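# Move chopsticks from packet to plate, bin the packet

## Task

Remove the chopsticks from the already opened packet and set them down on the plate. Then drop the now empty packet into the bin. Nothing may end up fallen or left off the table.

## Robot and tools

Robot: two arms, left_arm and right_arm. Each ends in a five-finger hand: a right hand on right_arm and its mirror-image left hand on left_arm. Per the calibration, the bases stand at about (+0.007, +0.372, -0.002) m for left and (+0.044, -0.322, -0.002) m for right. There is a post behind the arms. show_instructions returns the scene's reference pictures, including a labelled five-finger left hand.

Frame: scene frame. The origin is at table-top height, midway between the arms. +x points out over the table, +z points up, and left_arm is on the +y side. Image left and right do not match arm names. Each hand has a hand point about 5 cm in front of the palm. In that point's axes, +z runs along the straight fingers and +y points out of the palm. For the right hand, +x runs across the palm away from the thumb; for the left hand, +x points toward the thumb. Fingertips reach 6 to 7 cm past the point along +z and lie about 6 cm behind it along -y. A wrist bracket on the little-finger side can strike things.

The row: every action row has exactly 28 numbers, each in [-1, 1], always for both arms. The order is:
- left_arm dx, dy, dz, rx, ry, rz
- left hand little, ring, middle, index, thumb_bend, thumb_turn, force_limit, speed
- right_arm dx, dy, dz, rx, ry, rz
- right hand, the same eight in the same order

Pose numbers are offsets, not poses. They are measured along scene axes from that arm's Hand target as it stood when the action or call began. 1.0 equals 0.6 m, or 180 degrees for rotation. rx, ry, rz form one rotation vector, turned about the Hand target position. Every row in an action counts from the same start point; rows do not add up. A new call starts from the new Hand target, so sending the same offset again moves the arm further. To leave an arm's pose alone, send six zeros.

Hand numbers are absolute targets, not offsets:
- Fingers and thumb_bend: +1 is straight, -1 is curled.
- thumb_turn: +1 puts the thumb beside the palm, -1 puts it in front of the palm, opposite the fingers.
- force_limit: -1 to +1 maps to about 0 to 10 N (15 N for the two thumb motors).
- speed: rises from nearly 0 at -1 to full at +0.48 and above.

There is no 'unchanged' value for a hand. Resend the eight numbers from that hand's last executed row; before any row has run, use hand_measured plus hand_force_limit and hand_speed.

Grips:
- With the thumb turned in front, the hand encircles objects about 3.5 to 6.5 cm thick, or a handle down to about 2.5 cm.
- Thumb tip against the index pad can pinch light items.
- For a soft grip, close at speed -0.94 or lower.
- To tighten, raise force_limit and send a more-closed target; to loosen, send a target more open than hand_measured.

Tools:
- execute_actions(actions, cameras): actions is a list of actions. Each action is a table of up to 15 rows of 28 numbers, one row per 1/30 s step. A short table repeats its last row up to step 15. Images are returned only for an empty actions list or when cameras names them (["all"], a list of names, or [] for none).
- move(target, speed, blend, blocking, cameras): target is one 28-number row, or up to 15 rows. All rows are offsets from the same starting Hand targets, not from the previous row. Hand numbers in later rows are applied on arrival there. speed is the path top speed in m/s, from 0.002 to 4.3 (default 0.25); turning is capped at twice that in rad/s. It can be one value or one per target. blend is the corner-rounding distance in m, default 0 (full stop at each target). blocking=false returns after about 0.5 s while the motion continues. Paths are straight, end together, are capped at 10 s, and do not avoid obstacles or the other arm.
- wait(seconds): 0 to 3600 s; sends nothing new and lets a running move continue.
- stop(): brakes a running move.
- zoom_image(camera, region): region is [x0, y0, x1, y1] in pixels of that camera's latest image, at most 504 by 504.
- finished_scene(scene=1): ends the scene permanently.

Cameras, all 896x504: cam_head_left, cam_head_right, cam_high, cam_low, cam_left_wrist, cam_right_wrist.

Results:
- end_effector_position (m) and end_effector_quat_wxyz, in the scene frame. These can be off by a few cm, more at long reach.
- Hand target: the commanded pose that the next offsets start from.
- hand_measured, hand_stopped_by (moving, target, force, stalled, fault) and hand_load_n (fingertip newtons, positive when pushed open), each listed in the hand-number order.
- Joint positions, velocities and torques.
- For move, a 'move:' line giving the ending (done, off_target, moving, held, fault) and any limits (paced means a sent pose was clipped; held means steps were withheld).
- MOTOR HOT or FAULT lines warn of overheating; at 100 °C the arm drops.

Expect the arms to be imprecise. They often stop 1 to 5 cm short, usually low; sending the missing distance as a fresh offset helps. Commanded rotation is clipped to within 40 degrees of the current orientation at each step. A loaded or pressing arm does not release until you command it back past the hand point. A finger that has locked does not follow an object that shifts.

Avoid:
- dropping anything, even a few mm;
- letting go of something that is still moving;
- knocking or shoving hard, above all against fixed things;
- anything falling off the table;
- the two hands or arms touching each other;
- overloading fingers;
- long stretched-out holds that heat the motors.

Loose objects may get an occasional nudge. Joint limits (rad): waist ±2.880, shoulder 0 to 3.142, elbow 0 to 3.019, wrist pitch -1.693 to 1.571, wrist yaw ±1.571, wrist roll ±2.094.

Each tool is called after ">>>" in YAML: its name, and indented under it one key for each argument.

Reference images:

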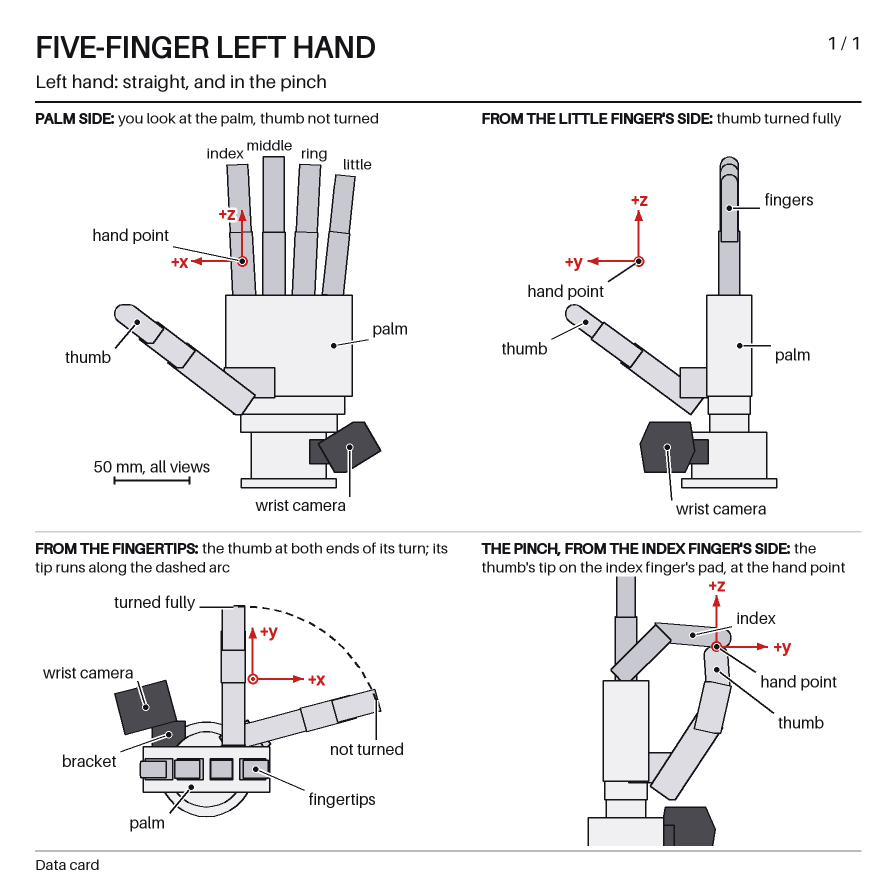

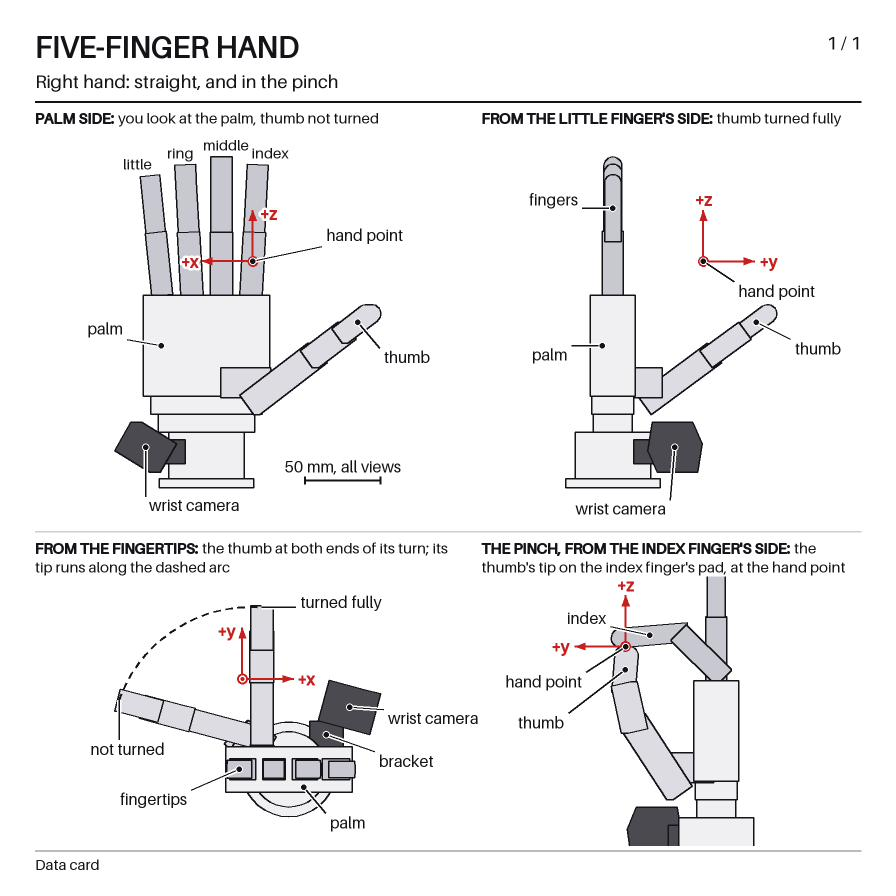

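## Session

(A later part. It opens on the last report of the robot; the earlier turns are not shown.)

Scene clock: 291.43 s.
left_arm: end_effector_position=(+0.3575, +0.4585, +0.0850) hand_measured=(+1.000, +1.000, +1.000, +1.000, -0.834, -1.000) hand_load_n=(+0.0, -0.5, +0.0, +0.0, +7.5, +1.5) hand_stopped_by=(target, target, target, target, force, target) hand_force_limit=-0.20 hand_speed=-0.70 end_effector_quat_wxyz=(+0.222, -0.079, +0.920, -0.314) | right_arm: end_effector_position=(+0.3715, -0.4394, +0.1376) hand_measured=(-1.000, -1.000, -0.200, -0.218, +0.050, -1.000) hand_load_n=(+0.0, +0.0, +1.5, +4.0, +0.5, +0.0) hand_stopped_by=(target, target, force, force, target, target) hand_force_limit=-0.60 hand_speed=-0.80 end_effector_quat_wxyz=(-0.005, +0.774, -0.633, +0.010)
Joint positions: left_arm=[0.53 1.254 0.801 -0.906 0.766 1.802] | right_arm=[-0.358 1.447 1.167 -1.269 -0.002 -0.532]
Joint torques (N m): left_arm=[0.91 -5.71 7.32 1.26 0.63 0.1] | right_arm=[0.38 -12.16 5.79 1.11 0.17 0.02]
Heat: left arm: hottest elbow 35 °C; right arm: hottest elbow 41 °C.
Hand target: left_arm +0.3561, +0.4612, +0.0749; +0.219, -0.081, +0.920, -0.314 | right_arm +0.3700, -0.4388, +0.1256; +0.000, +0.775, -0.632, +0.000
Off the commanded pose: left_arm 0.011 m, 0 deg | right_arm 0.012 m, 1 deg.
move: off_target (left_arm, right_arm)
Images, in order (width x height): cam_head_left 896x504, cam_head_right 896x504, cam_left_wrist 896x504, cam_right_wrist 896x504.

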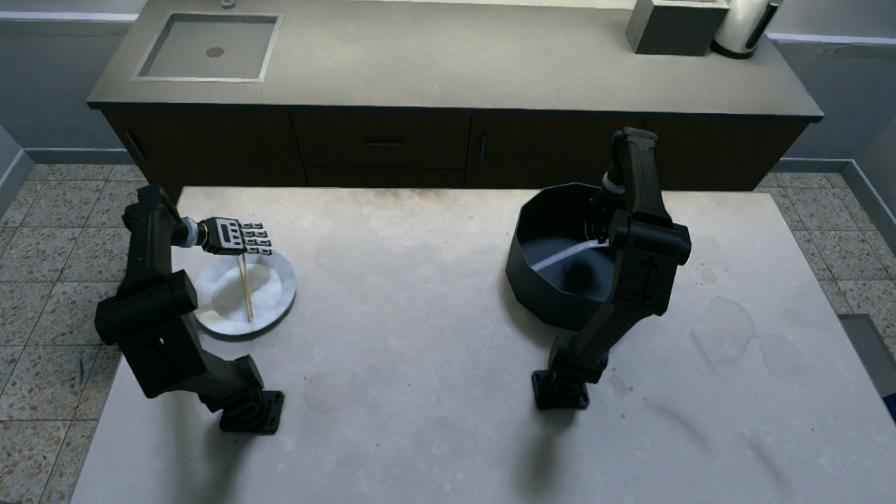

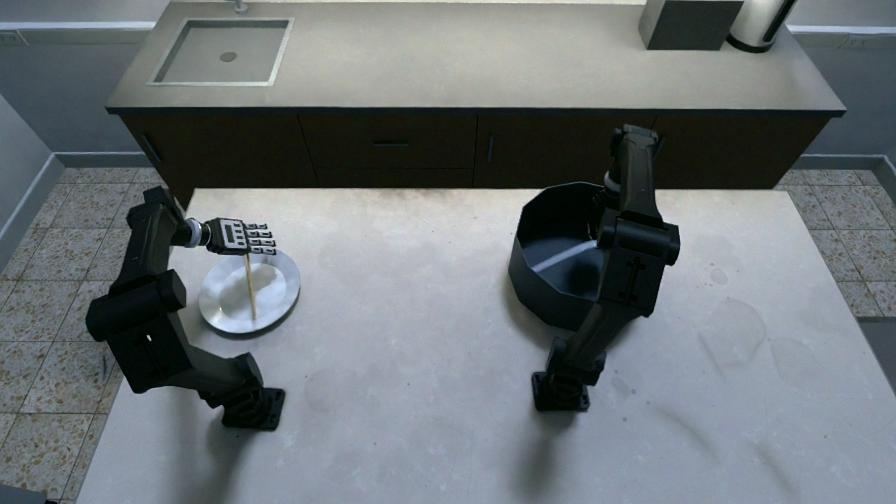

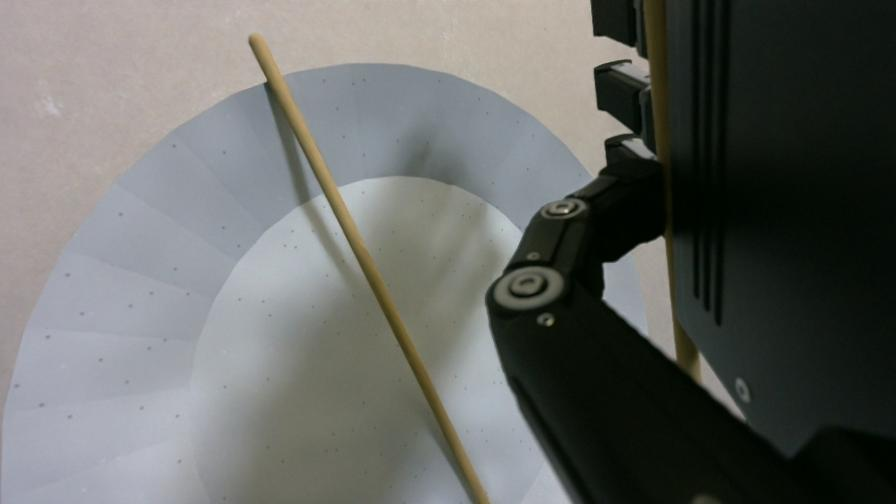

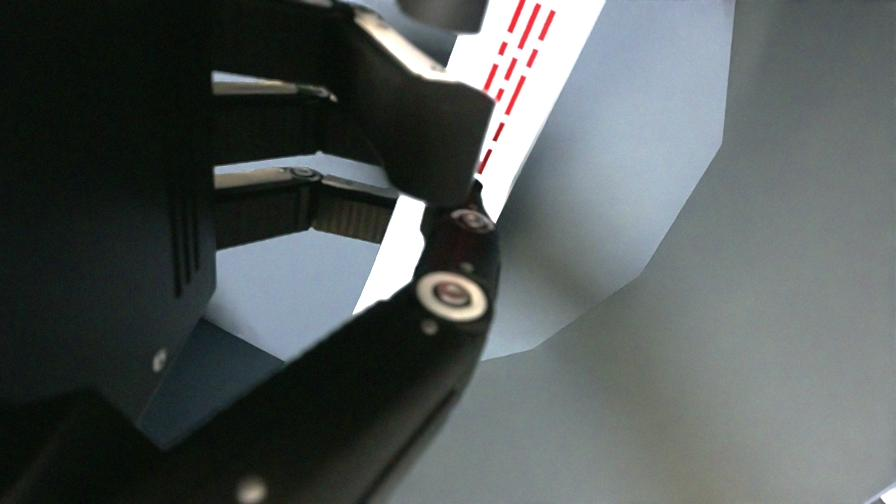

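>>> move:
  target:
    - [0,0,-0.06,0,0,0,1,1,1,1,-1,-1,-0.2,-0.7,0,0.01,-0.05,0,0,0,-1,-1,-0.35,-0.35,0.05,-1,-0.6,-0.8]
    - [0,0,-0.06,0,0,0,1,1,1,1,-1,-1,-0.2,-0.7,0,0.01,-0.05,0,0,0,-1,-1,0.5,0.5,0.6,-1,-0.6,-0.6]
  speed: 0.06
  cameras: ["cam_head_left","cam_head_right","cam_right_wrist","cam_left_wrist"]

>>> zoom_image:
  camera: "cam_head_right"
  region: [180, 200, 330, 350]

Scene clock: 294.40 s.
left_arm: end_effector_position=(+0.3584, +0.4592, +0.0490) hand_measured=(+1.000, +1.000, +1.000, +1.000, -0.834, -1.000) hand_load_n=(+0.0, +0.0, +0.5, +0.0, +7.5, +1.5) hand_stopped_by=(target, target, target, target, force, target) hand_force_limit=-0.20 hand_speed=-0.70 end_effector_quat_wxyz=(+0.223, -0.079, +0.920, -0.313) | right_arm: end_effector_position=(+0.3713, -0.4381, +0.1079) hand_measured=(-1.000, -1.000, +0.500, +0.500, +0.600, -1.000) hand_load_n=(+0.0, +0.0, +0.0, +0.0, +0.0, +0.0) hand_stopped_by=(target, target, target, target, target, target) hand_force_limit=-0.60 hand_speed=-0.60 end_effector_quat_wxyz=(-0.005, +0.775, -0.632, +0.011)
Joint positions: left_arm=[0.53 1.313 0.744 -0.79 0.766 1.802] | right_arm=[-0.354 1.469 1.109 -1.187 -0.001 -0.532]
Joint torques (N m): left_arm=[0.85 -6.07 6.87 1.28 0.63 0.09] | right_arm=[1.08 -12.57 5.7 0.91 0.12 0.17]
Heat: left arm: hottest elbow 35 °C; right arm: hottest elbow 41 °C.
Hand target: left_arm +0.3559, +0.4611, +0.0388; +0.219, -0.081, +0.920, -0.314 | right_arm +0.3701, -0.4328, +0.0956; +0.001, +0.775, -0.632, +0.000
Off the commanded pose: left_arm 0.011 m, 0 deg | right_arm 0.013 m, 1 deg.
move: off_target (left_arm, right_arm); target 2's new numbers were sent with right_arm's hand 0.013 m and 1 deg from that target
Images, in order (width x height): cam_head_left 896x504, cam_head_right 896x504, cam_left_wrist 896x504, cam_right_wrist 896x504.

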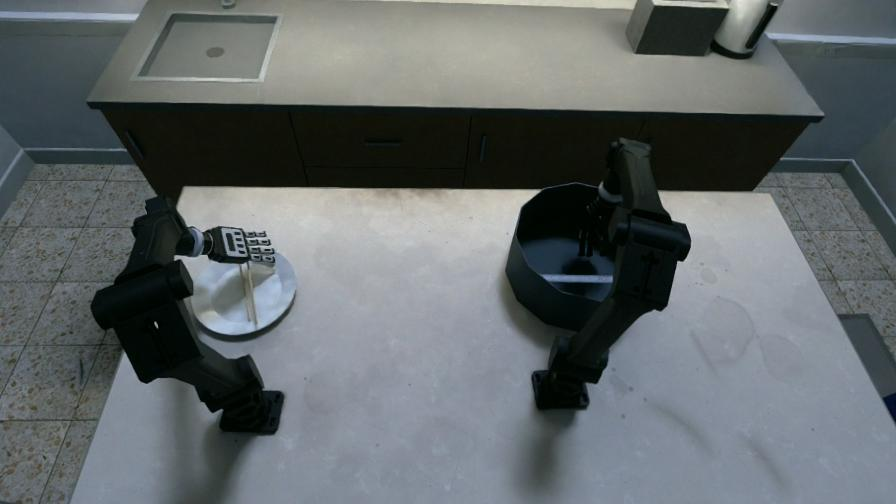

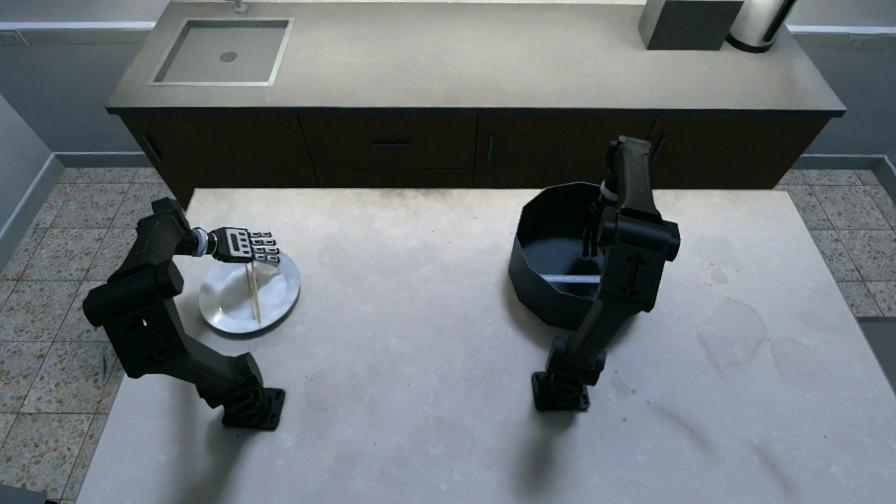

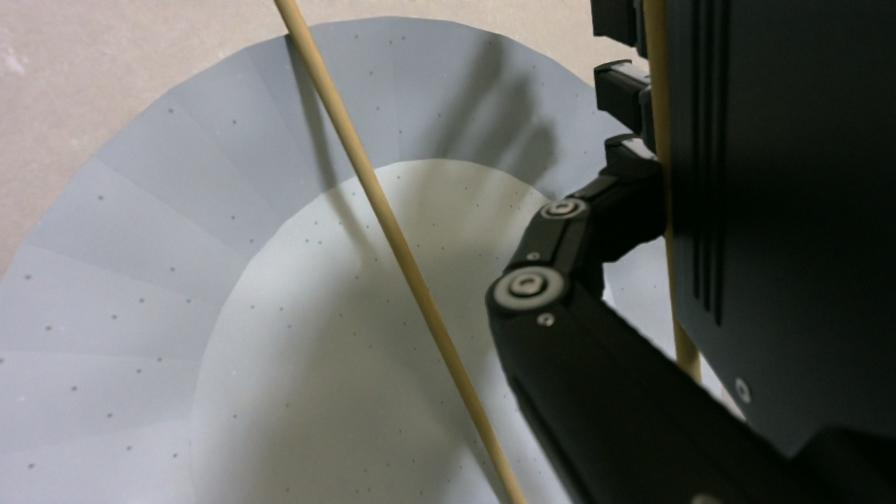

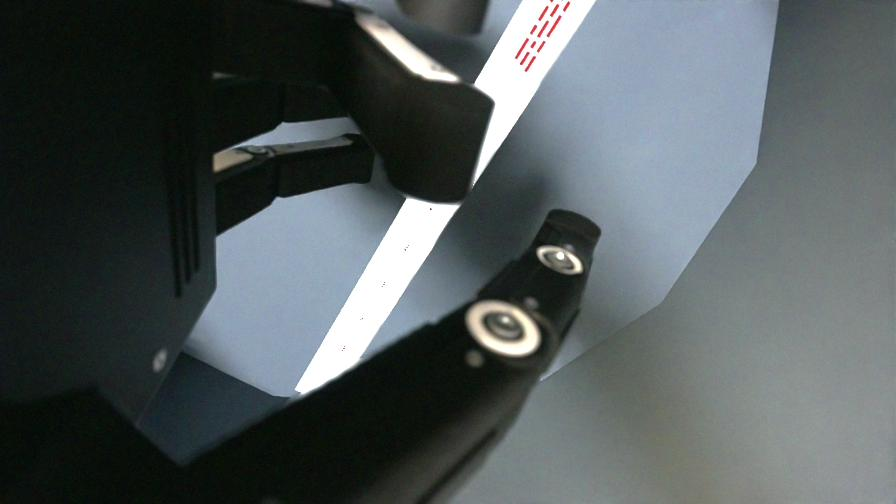

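Scaled by 3.360 from the camera's image (finer frame: 1280x720).

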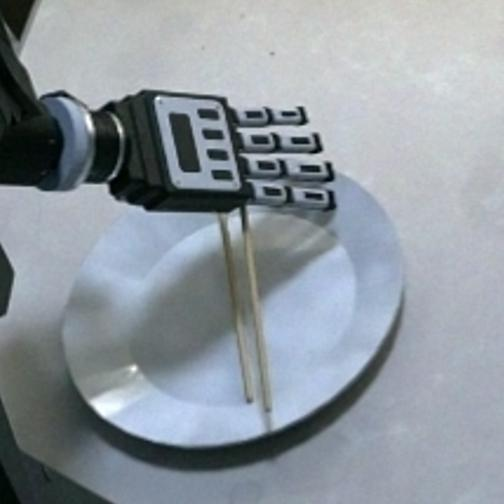

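>>> move:
  target: [0,0,-0.018,0,0,0,1,1,1,1,-1,-1,-0.2,-0.7,0,0,0.4,0,0,0,-1,-1,0.5,0.5,0.6,-1,-0.6,-0.6]
  speed: 0.15
  cameras: ["cam_head_left","cam_head_right","cam_right_wrist","cam_left_wrist"]

>>> zoom_image:
  camera: "cam_head_right"
  region: [180, 220, 310, 350]

Scene clock: 296.73 s.
left_arm: end_effector_position=(+0.3592, +0.4596, +0.0390) hand_measured=(+1.000, +1.000, +1.000, +1.000, -0.834, -1.000) hand_load_n=(+0.0, +0.5, +0.0, +0.0, +7.5, +1.5) hand_stopped_by=(target, target, target, target, force, target) hand_force_limit=-0.20 hand_speed=-0.70 end_effector_quat_wxyz=(+0.224, -0.079, +0.920, -0.313) | right_arm: end_effector_position=(+0.3629, -0.4351, +0.3237) hand_measured=(-1.000, -1.000, +0.500, +0.500, +0.600, -1.000) hand_load_n=(+0.5, +0.0, +0.0, +0.0, -0.5, +0.0) hand_stopped_by=(target, target, target, target, target, target) hand_force_limit=-0.60 hand_speed=-0.60 end_effector_quat_wxyz=(-0.021, +0.774, -0.630, +0.057)
Joint positions: left_arm=[0.53 1.333 0.73 -0.754 0.766 1.802] | right_arm=[-0.353 1.338 1.563 -1.675 0.001 -0.532]
Joint torques (N m): left_arm=[0.91 -6.01 6.67 1.28 0.63 0.09] | right_arm=[1.38 -12.4 10 0.2 0.16 0.14]
Heat: left arm: hottest elbow 35 °C; right arm: hottest elbow 41 °C.
Hand target: left_arm +0.3560, +0.4612, +0.0281; +0.219, -0.081, +0.920, -0.314 | right_arm +0.3700, -0.4328, +0.3356; +0.001, +0.775, -0.632, +0.000
Off the commanded pose: left_arm 0.012 m, 1 deg | right_arm 0.014 m, 7 deg.
joint sent to its limit (right arm) — joint 4 (wrist pitch), lower limit. The joint targets are off in orientation, not in position.
move: off_target (left_arm, right_arm)
Images, in order (width x height): cam_head_left 896x504, cam_head_right 896x504, cam_left_wrist 896x504, cam_right_wrist 896x504.

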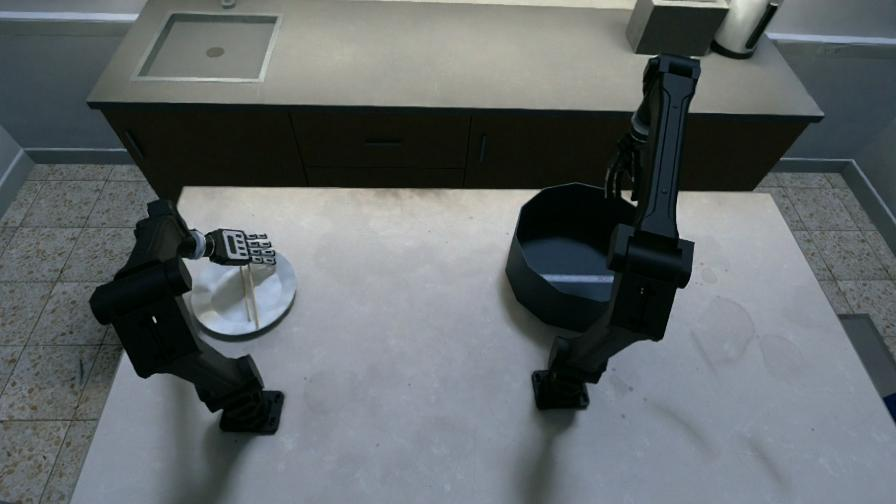

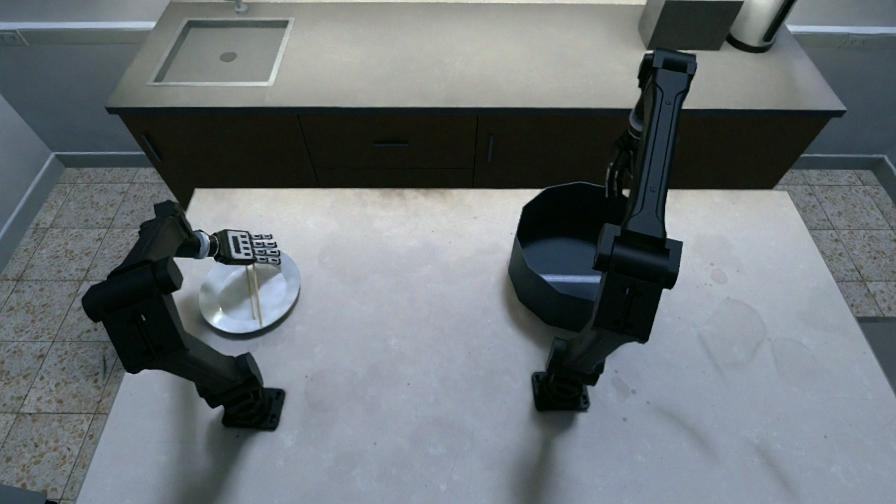

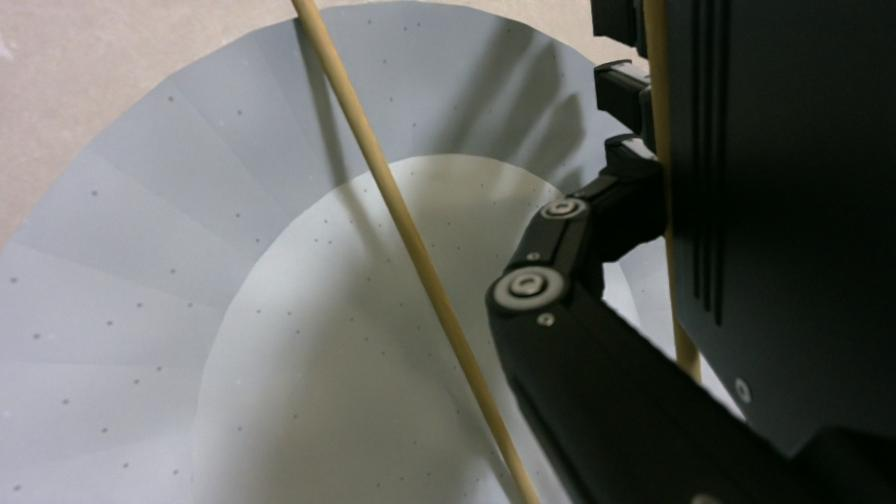

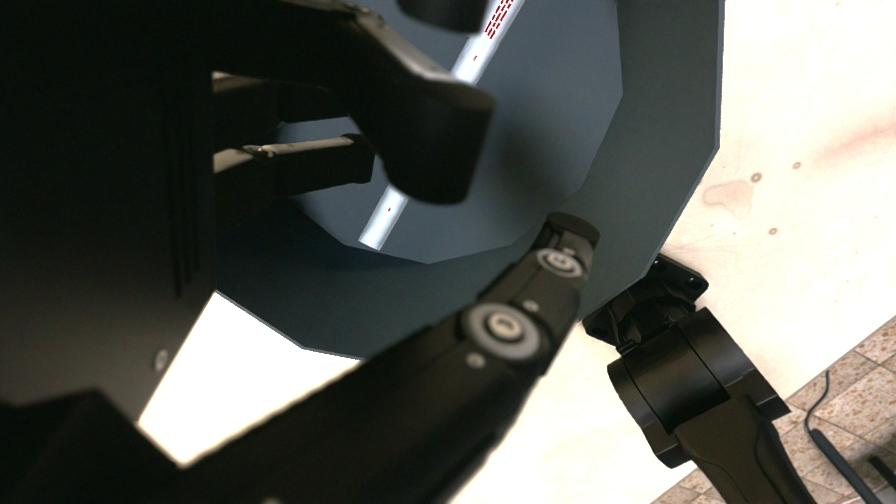

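Scaled by 3.877 from the camera's image (finer frame: 1280x720).

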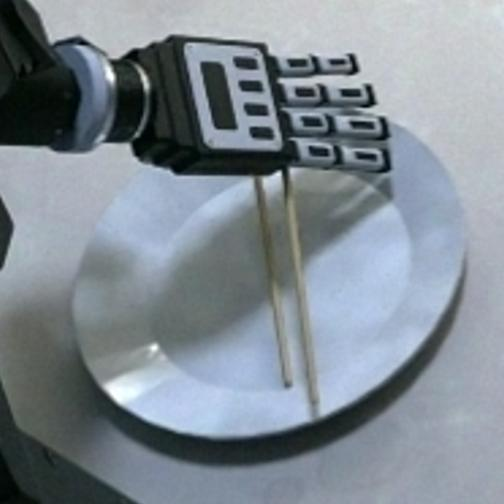

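>>> move:
  target:
    - [0,0,-0.01,0,0,0,1,1,0.5,0.5,-1,-1,-0.2,-0.8,0,0,0,0,0,0,-1,-1,0.5,0.5,0.6,-1,-0.6,-0.6]
    - [0,0,-0.01,0,0,0,1,1,0.2,0.2,-0.78,-1,-0.2,-0.8,0,0,0,0,0,0,-1,-1,0.5,0.5,0.6,-1,-0.6,-0.6]
    - [0,0,-0.01,0,0,0,1,1,0,0,-0.70,-1,-0.2,-0.8,0,0,0,0,0,0,-1,-1,0.5,0.5,0.6,-1,-0.6,-0.6]
  speed: 0.05
  cameras: ["cam_head_right","cam_left_wrist"]

>>> zoom_image:
  camera: "cam_head_right"
  region: [180, 220, 310, 350]

Scene clock: 300.10 s.
left_arm: end_effector_position=(+0.3594, +0.4594, +0.0332) hand_measured=(+1.000, +1.000, +0.000, +0.000, -0.700, -1.000) hand_load_n=(+0.0, +0.0, +0.5, +0.0, +0.0, +0.0) hand_stopped_by=(target, target, target, target, target, target) hand_force_limit=-0.20 hand_speed=-0.80 end_effector_quat_wxyz=(+0.224, -0.078, +0.919, -0.314) | right_arm: end_effector_position=(+0.3629, -0.4351, +0.3237) hand_measured=(-1.000, -1.000, +0.500, +0.500, +0.600, -1.000) hand_load_n=(+0.0, +0.0, +0.0, +0.0, +0.0, +0.0) hand_stopped_by=(target, target, target, target, target, target) hand_force_limit=-0.60 hand_speed=-0.60 end_effector_quat_wxyz=(-0.021, +0.774, -0.630, +0.057)
Joint positions: left_arm=[0.53 1.344 0.721 -0.734 0.768 1.802] | right_arm=[-0.353 1.338 1.563 -1.675 0.001 -0.532]
Joint torques (N m): left_arm=[0.91 -6.18 6.58 1.31 0.55 0.1] | right_arm=[0.97 -12.4 9.94 0.4 0.15 0.12]
Heat: left arm: hottest elbow 35 °C; right arm: hottest elbow 41 °C.
Hand target: left_arm +0.3559, +0.4612, +0.0222; +0.219, -0.081, +0.920, -0.314 | right_arm +0.3700, -0.4328, +0.3356; +0.000, +0.775, -0.632, +0.000
Off the commanded pose: left_arm 0.012 m, 1 deg | right_arm 0.014 m, 7 deg.
joint sent to its limit (right arm) — joint 4 (wrist pitch), lower limit. The joint targets are off in orientation, not in position.
move: off_target (left_arm); target 2's new numbers were sent with left_arm's hand 0.013 m and 1 deg from that target; target 3's new numbers were sent with left_arm's hand 0.013 m and 1 deg from that target

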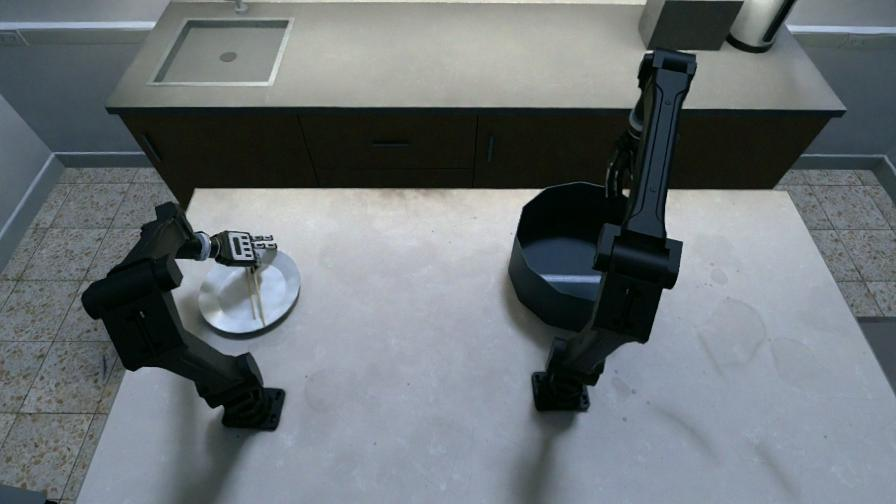

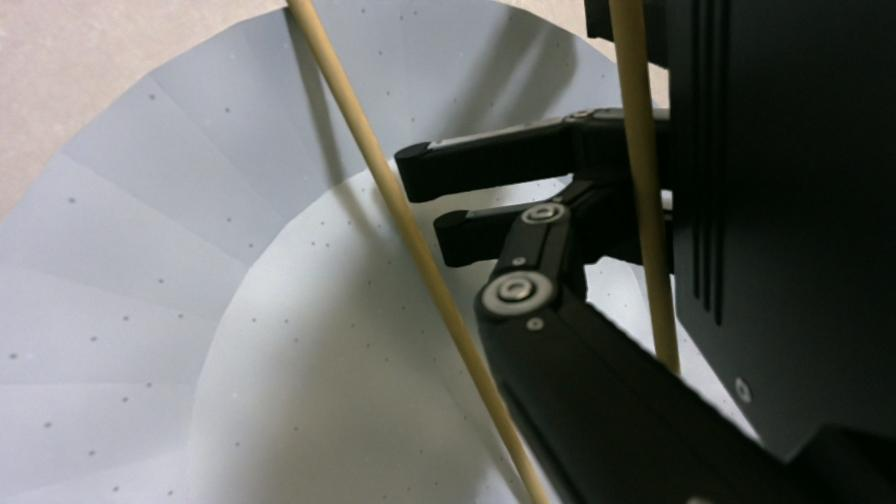

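Scaled by 3.877 from the camera's image (finer frame: 1280x720).

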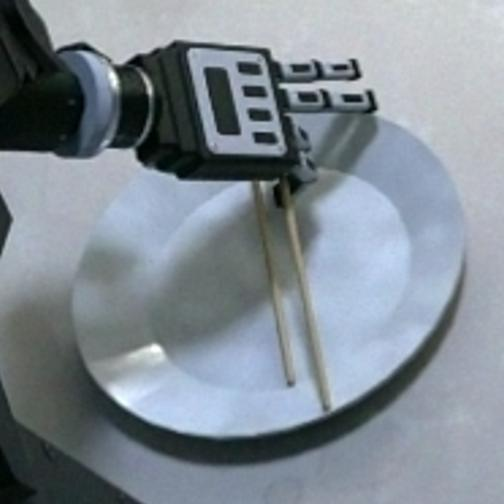

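>>> move:
  target:
    - [0,0,0,0,0,0,1,1,-0.08,-0.08,-0.60,-1,-0.3,-0.85,0,0,0,0,0,0,-1,-1,0.5,0.5,0.6,-1,-0.6,-0.6]
    - [0,0,0,0,0,0,1,1,-0.12,-0.12,-0.48,-1,-0.3,-0.85,0,0,0,0,0,0,-1,-1,0.5,0.5,0.6,-1,-0.6,-0.6]
  speed: 0.05
  cameras: ["cam_head_right","cam_left_wrist"]

>>> zoom_image:
  camera: "cam_head_right"
  region: [180, 220, 310, 350]

Scene clock: 301.97 s.
left_arm: end_effector_position=(+0.3593, +0.4594, +0.0330) hand_measured=(+1.000, +1.000, -0.120, -0.120, -0.480, -1.000) hand_load_n=(+0.0, +0.0, +0.0, +0.0, +0.0, +0.0) hand_stopped_by=(target, target, target, target, target, target) hand_force_limit=-0.30 hand_speed=-0.85 end_effector_quat_wxyz=(+0.224, -0.079, +0.919, -0.314) | right_arm: end_effector_position=(+0.3629, -0.4351, +0.3237) hand_measured=(-1.000, -1.000, +0.500, +0.500, +0.600, -1.000) hand_load_n=(+0.0, +0.0, +0.0, +0.0, +0.0, +0.0) hand_stopped_by=(target, target, target, target, target, target) hand_force_limit=-0.60 hand_speed=-0.60 end_effector_quat_wxyz=(-0.021, +0.774, -0.630, +0.057)
Joint positions: left_arm=[0.53 1.345 0.721 -0.734 0.768 1.802] | right_arm=[-0.353 1.338 1.563 -1.675 0.001 -0.532]
Joint torques (N m): left_arm=[0.79 -6.18 6.58 1.29 0.56 0.09] | right_arm=[1.79 -12.34 9.99 0.46 0.15 0.13]
Heat: left arm: hottest elbow 35 °C; right arm: hottest elbow 42 °C.
Hand target: left_arm +0.3559, +0.4612, +0.0221; +0.219, -0.081, +0.920, -0.314 | right_arm +0.3700, -0.4328, +0.3356; +0.000, +0.775, -0.632, +0.000
Off the commanded pose: left_arm 0.012 m, 1 deg | right_arm 0.014 m, 7 deg.
joint sent to its limit (right arm) — joint 4 (wrist pitch), lower limit. The joint targets are off in orientation, not in position.
move: done; target 2's new numbers were sent with left_arm's hand 0.012 m and 1 deg from that target

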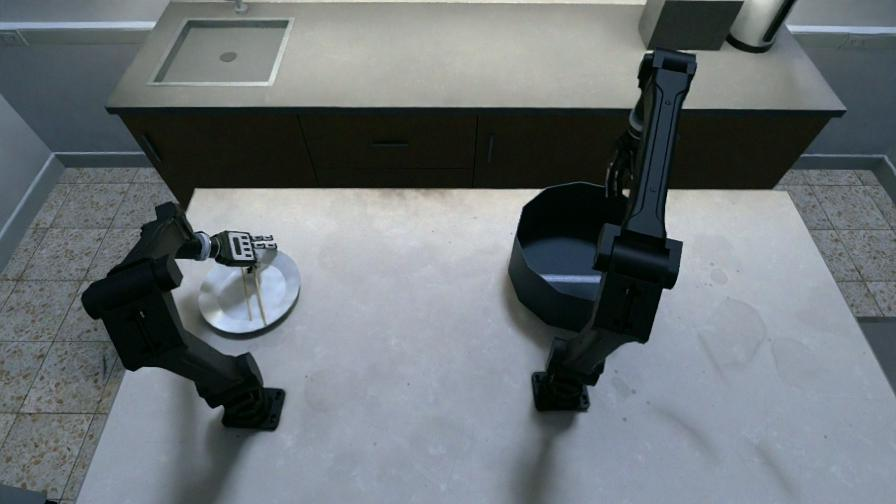

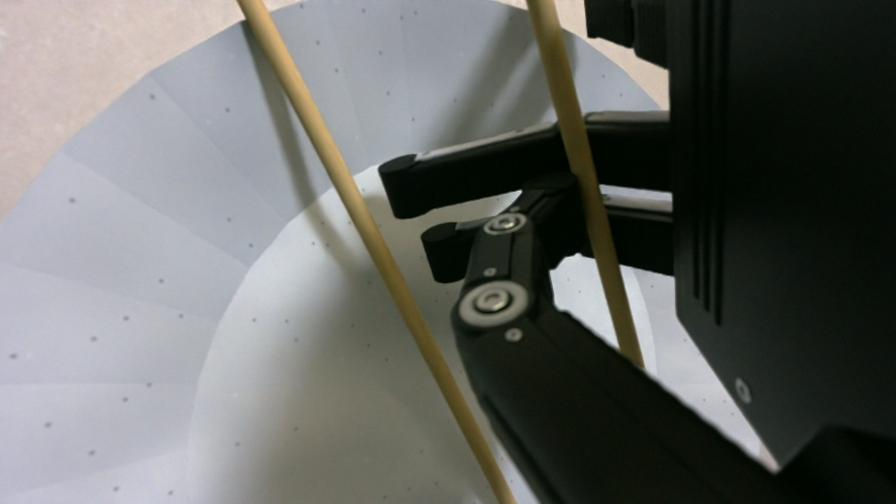

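Scaled by 3.877 from the camera's image (finer frame: 1280x720).

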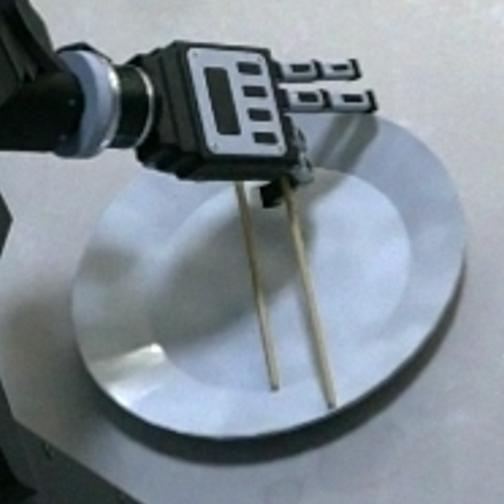

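>>> move:
  target:
    - [0,0,0,0,0,0,1,1,0.0,0.0,-0.38,-1,-0.3,-0.88,0,0,0,0,0,0,-1,-1,0.5,0.5,0.6,-1,-0.6,-0.6]
    - [0,0,0,0,0,0,1,1,0.1,0.1,-0.28,-1,-0.3,-0.88,0,0,0,0,0,0,-1,-1,0.5,0.5,0.6,-1,-0.6,-0.6]
  speed: 0.05
  cameras: ["cam_head_right","cam_left_wrist"]

>>> zoom_image:
  camera: "cam_head_right"
  region: [180, 220, 310, 350]

Scene clock: 304.17 s.
left_arm: end_effector_position=(+0.3593, +0.4594, +0.0330) hand_measured=(+1.000, +1.000, +0.100, +0.100, -0.280, -1.000) hand_load_n=(+0.0, +0.0, +0.0, +0.0, +0.0, +0.0) hand_stopped_by=(target, target, target, target, target, target) hand_force_limit=-0.30 hand_speed=-0.88 end_effector_quat_wxyz=(+0.224, -0.079, +0.919, -0.314) | right_arm: end_effector_position=(+0.3629, -0.4351, +0.3237) hand_measured=(-1.000, -1.000, +0.500, +0.500, +0.600, -1.000) hand_load_n=(+0.0, +0.0, +0.0, +0.0, +0.0, +0.0) hand_stopped_by=(target, target, target, target, target, target) hand_force_limit=-0.60 hand_speed=-0.60 end_effector_quat_wxyz=(-0.021, +0.774, -0.630, +0.057)
Joint positions: left_arm=[0.53 1.345 0.721 -0.734 0.768 1.802] | right_arm=[-0.353 1.338 1.563 -1.675 0.001 -0.532]
Joint torques (N m): left_arm=[0.85 -6.07 6.57 1.29 0.56 0.09] | right_arm=[1.9 -12.34 9.99 0.27 0.14 0.16]
Heat: left arm: hottest elbow 35 °C; right arm: hottest elbow 42 °C.
Hand target: left_arm +0.3559, +0.4612, +0.0221; +0.219, -0.081, +0.920, -0.314 | right_arm +0.3700, -0.4328, +0.3356; +0.000, +0.775, -0.632, +0.000
Off the commanded pose: left_arm 0.012 m, 1 deg | right_arm 0.014 m, 7 deg.
joint sent to its limit (right arm) — joint 4 (wrist pitch), lower limit. The joint targets are off in orientation, not in position.
move: done; target 2's new numbers were sent with left_arm's hand 0.012 m and 1 deg from that target

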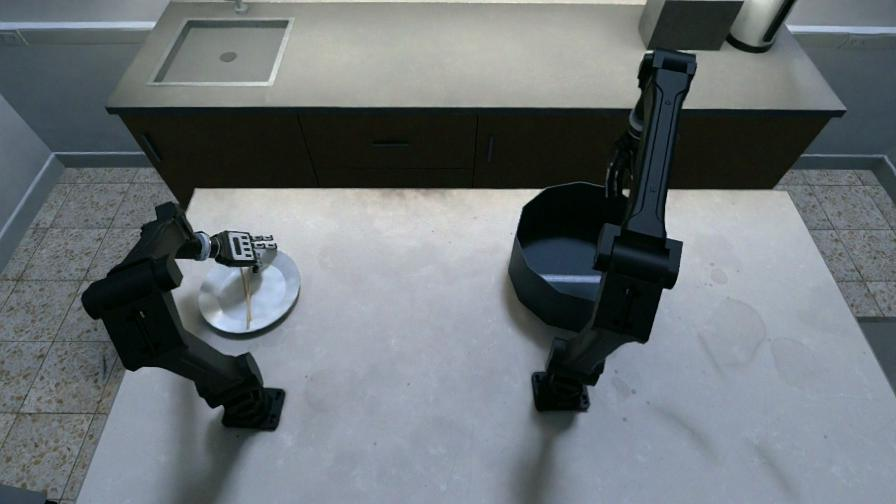

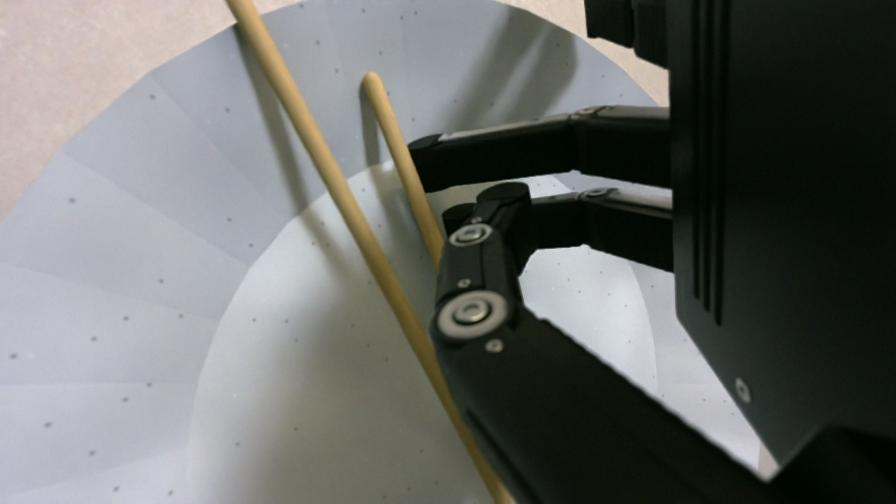

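Scaled by 3.877 from the camera's image (finer frame: 1280x720).

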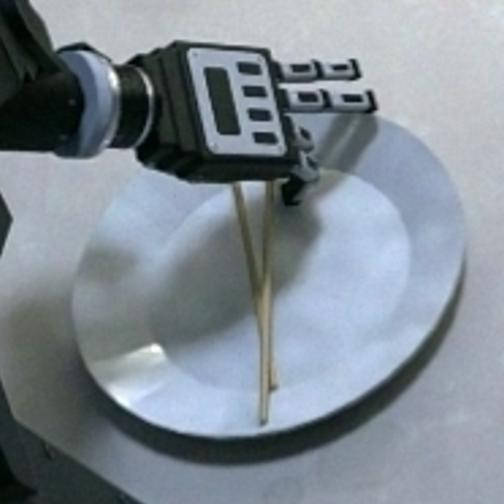

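>>> move:
  target:
    - [0.02,0.015,0.18,0,0,0,1,1,0.1,0.1,-0.28,-1,-0.3,-0.88,0,0,0,0,0,0,-1,-1,0.5,0.5,0.6,-1,-0.6,-0.6]
  speed: 0.15
  cameras: ["cam_head_right","cam_left_wrist"]

>>> zoom_image:
  camera: "cam_head_right"
  region: [180, 220, 310, 350]

Scene clock: 306.07 s.
left_arm: end_effector_position=(+0.3554, +0.4597, +0.1118) hand_measured=(+1.000, +1.000, +0.100, +0.100, -0.280, -1.000) hand_load_n=(+0.0, +0.0, +0.0, +0.0, +0.5, +0.0) hand_stopped_by=(target, target, target, target, target, target) hand_force_limit=-0.30 hand_speed=-0.88 end_effector_quat_wxyz=(+0.202, -0.089, +0.921, -0.322) | right_arm: end_effector_position=(+0.3629, -0.4351, +0.3237) hand_measured=(-1.000, -1.000, +0.500, +0.500, +0.600, -1.000) hand_load_n=(+0.0, +0.0, +0.0, +0.0, +0.0, +0.0) hand_stopped_by=(target, target, target, target, target, target) hand_force_limit=-0.60 hand_speed=-0.60 end_effector_quat_wxyz=(-0.021, +0.774, -0.630, +0.057)
Joint positions: left_arm=[0.536 1.251 0.879 -1.04 0.766 1.808] | right_arm=[-0.353 1.338 1.563 -1.675 0.001 -0.532]
Joint torques (N m): left_arm=[0.91 -7.82 11.51 -0.09 0.63 0.11] | right_arm=[1.55 -12.28 10.14 0.42 0.12 0.19]
Heat: left arm: hottest elbow 35 °C; right arm: hottest elbow 42 °C.
Hand target: left_arm +0.3679, +0.4701, +0.1300; +0.219, -0.081, +0.920, -0.314 | right_arm +0.3700, -0.4328, +0.3356; +0.000, +0.775, -0.632, +0.000
Off the commanded pose: left_arm 0.025 m, 2 deg | right_arm 0.014 m, 7 deg.
joint sent to its limit (right arm) — joint 4 (wrist pitch), lower limit. The joint targets are off in orientation, not in position.
move: off_target (left_arm)

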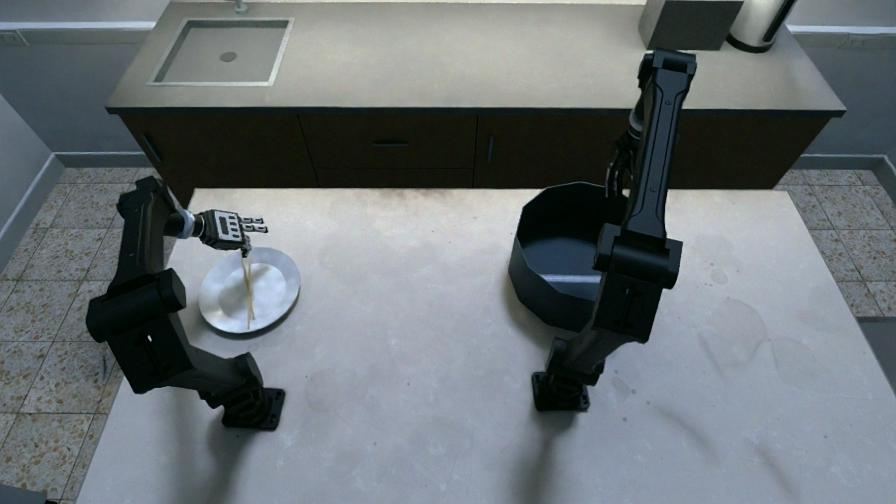

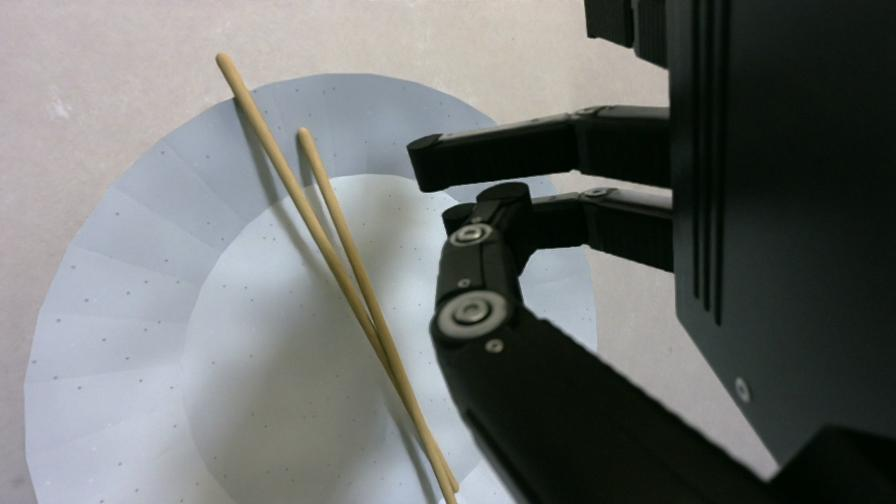

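Scaled by 3.877 from the camera's image (finer frame: 1280x720).

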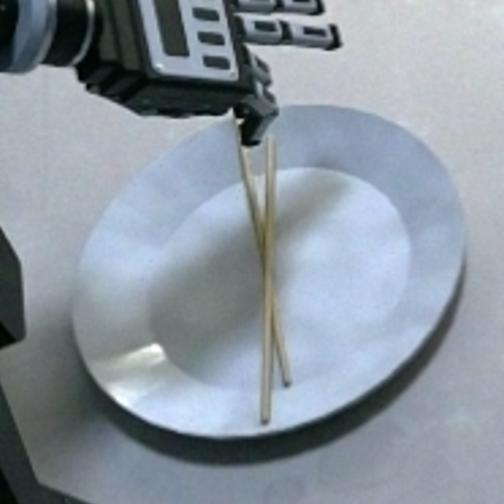

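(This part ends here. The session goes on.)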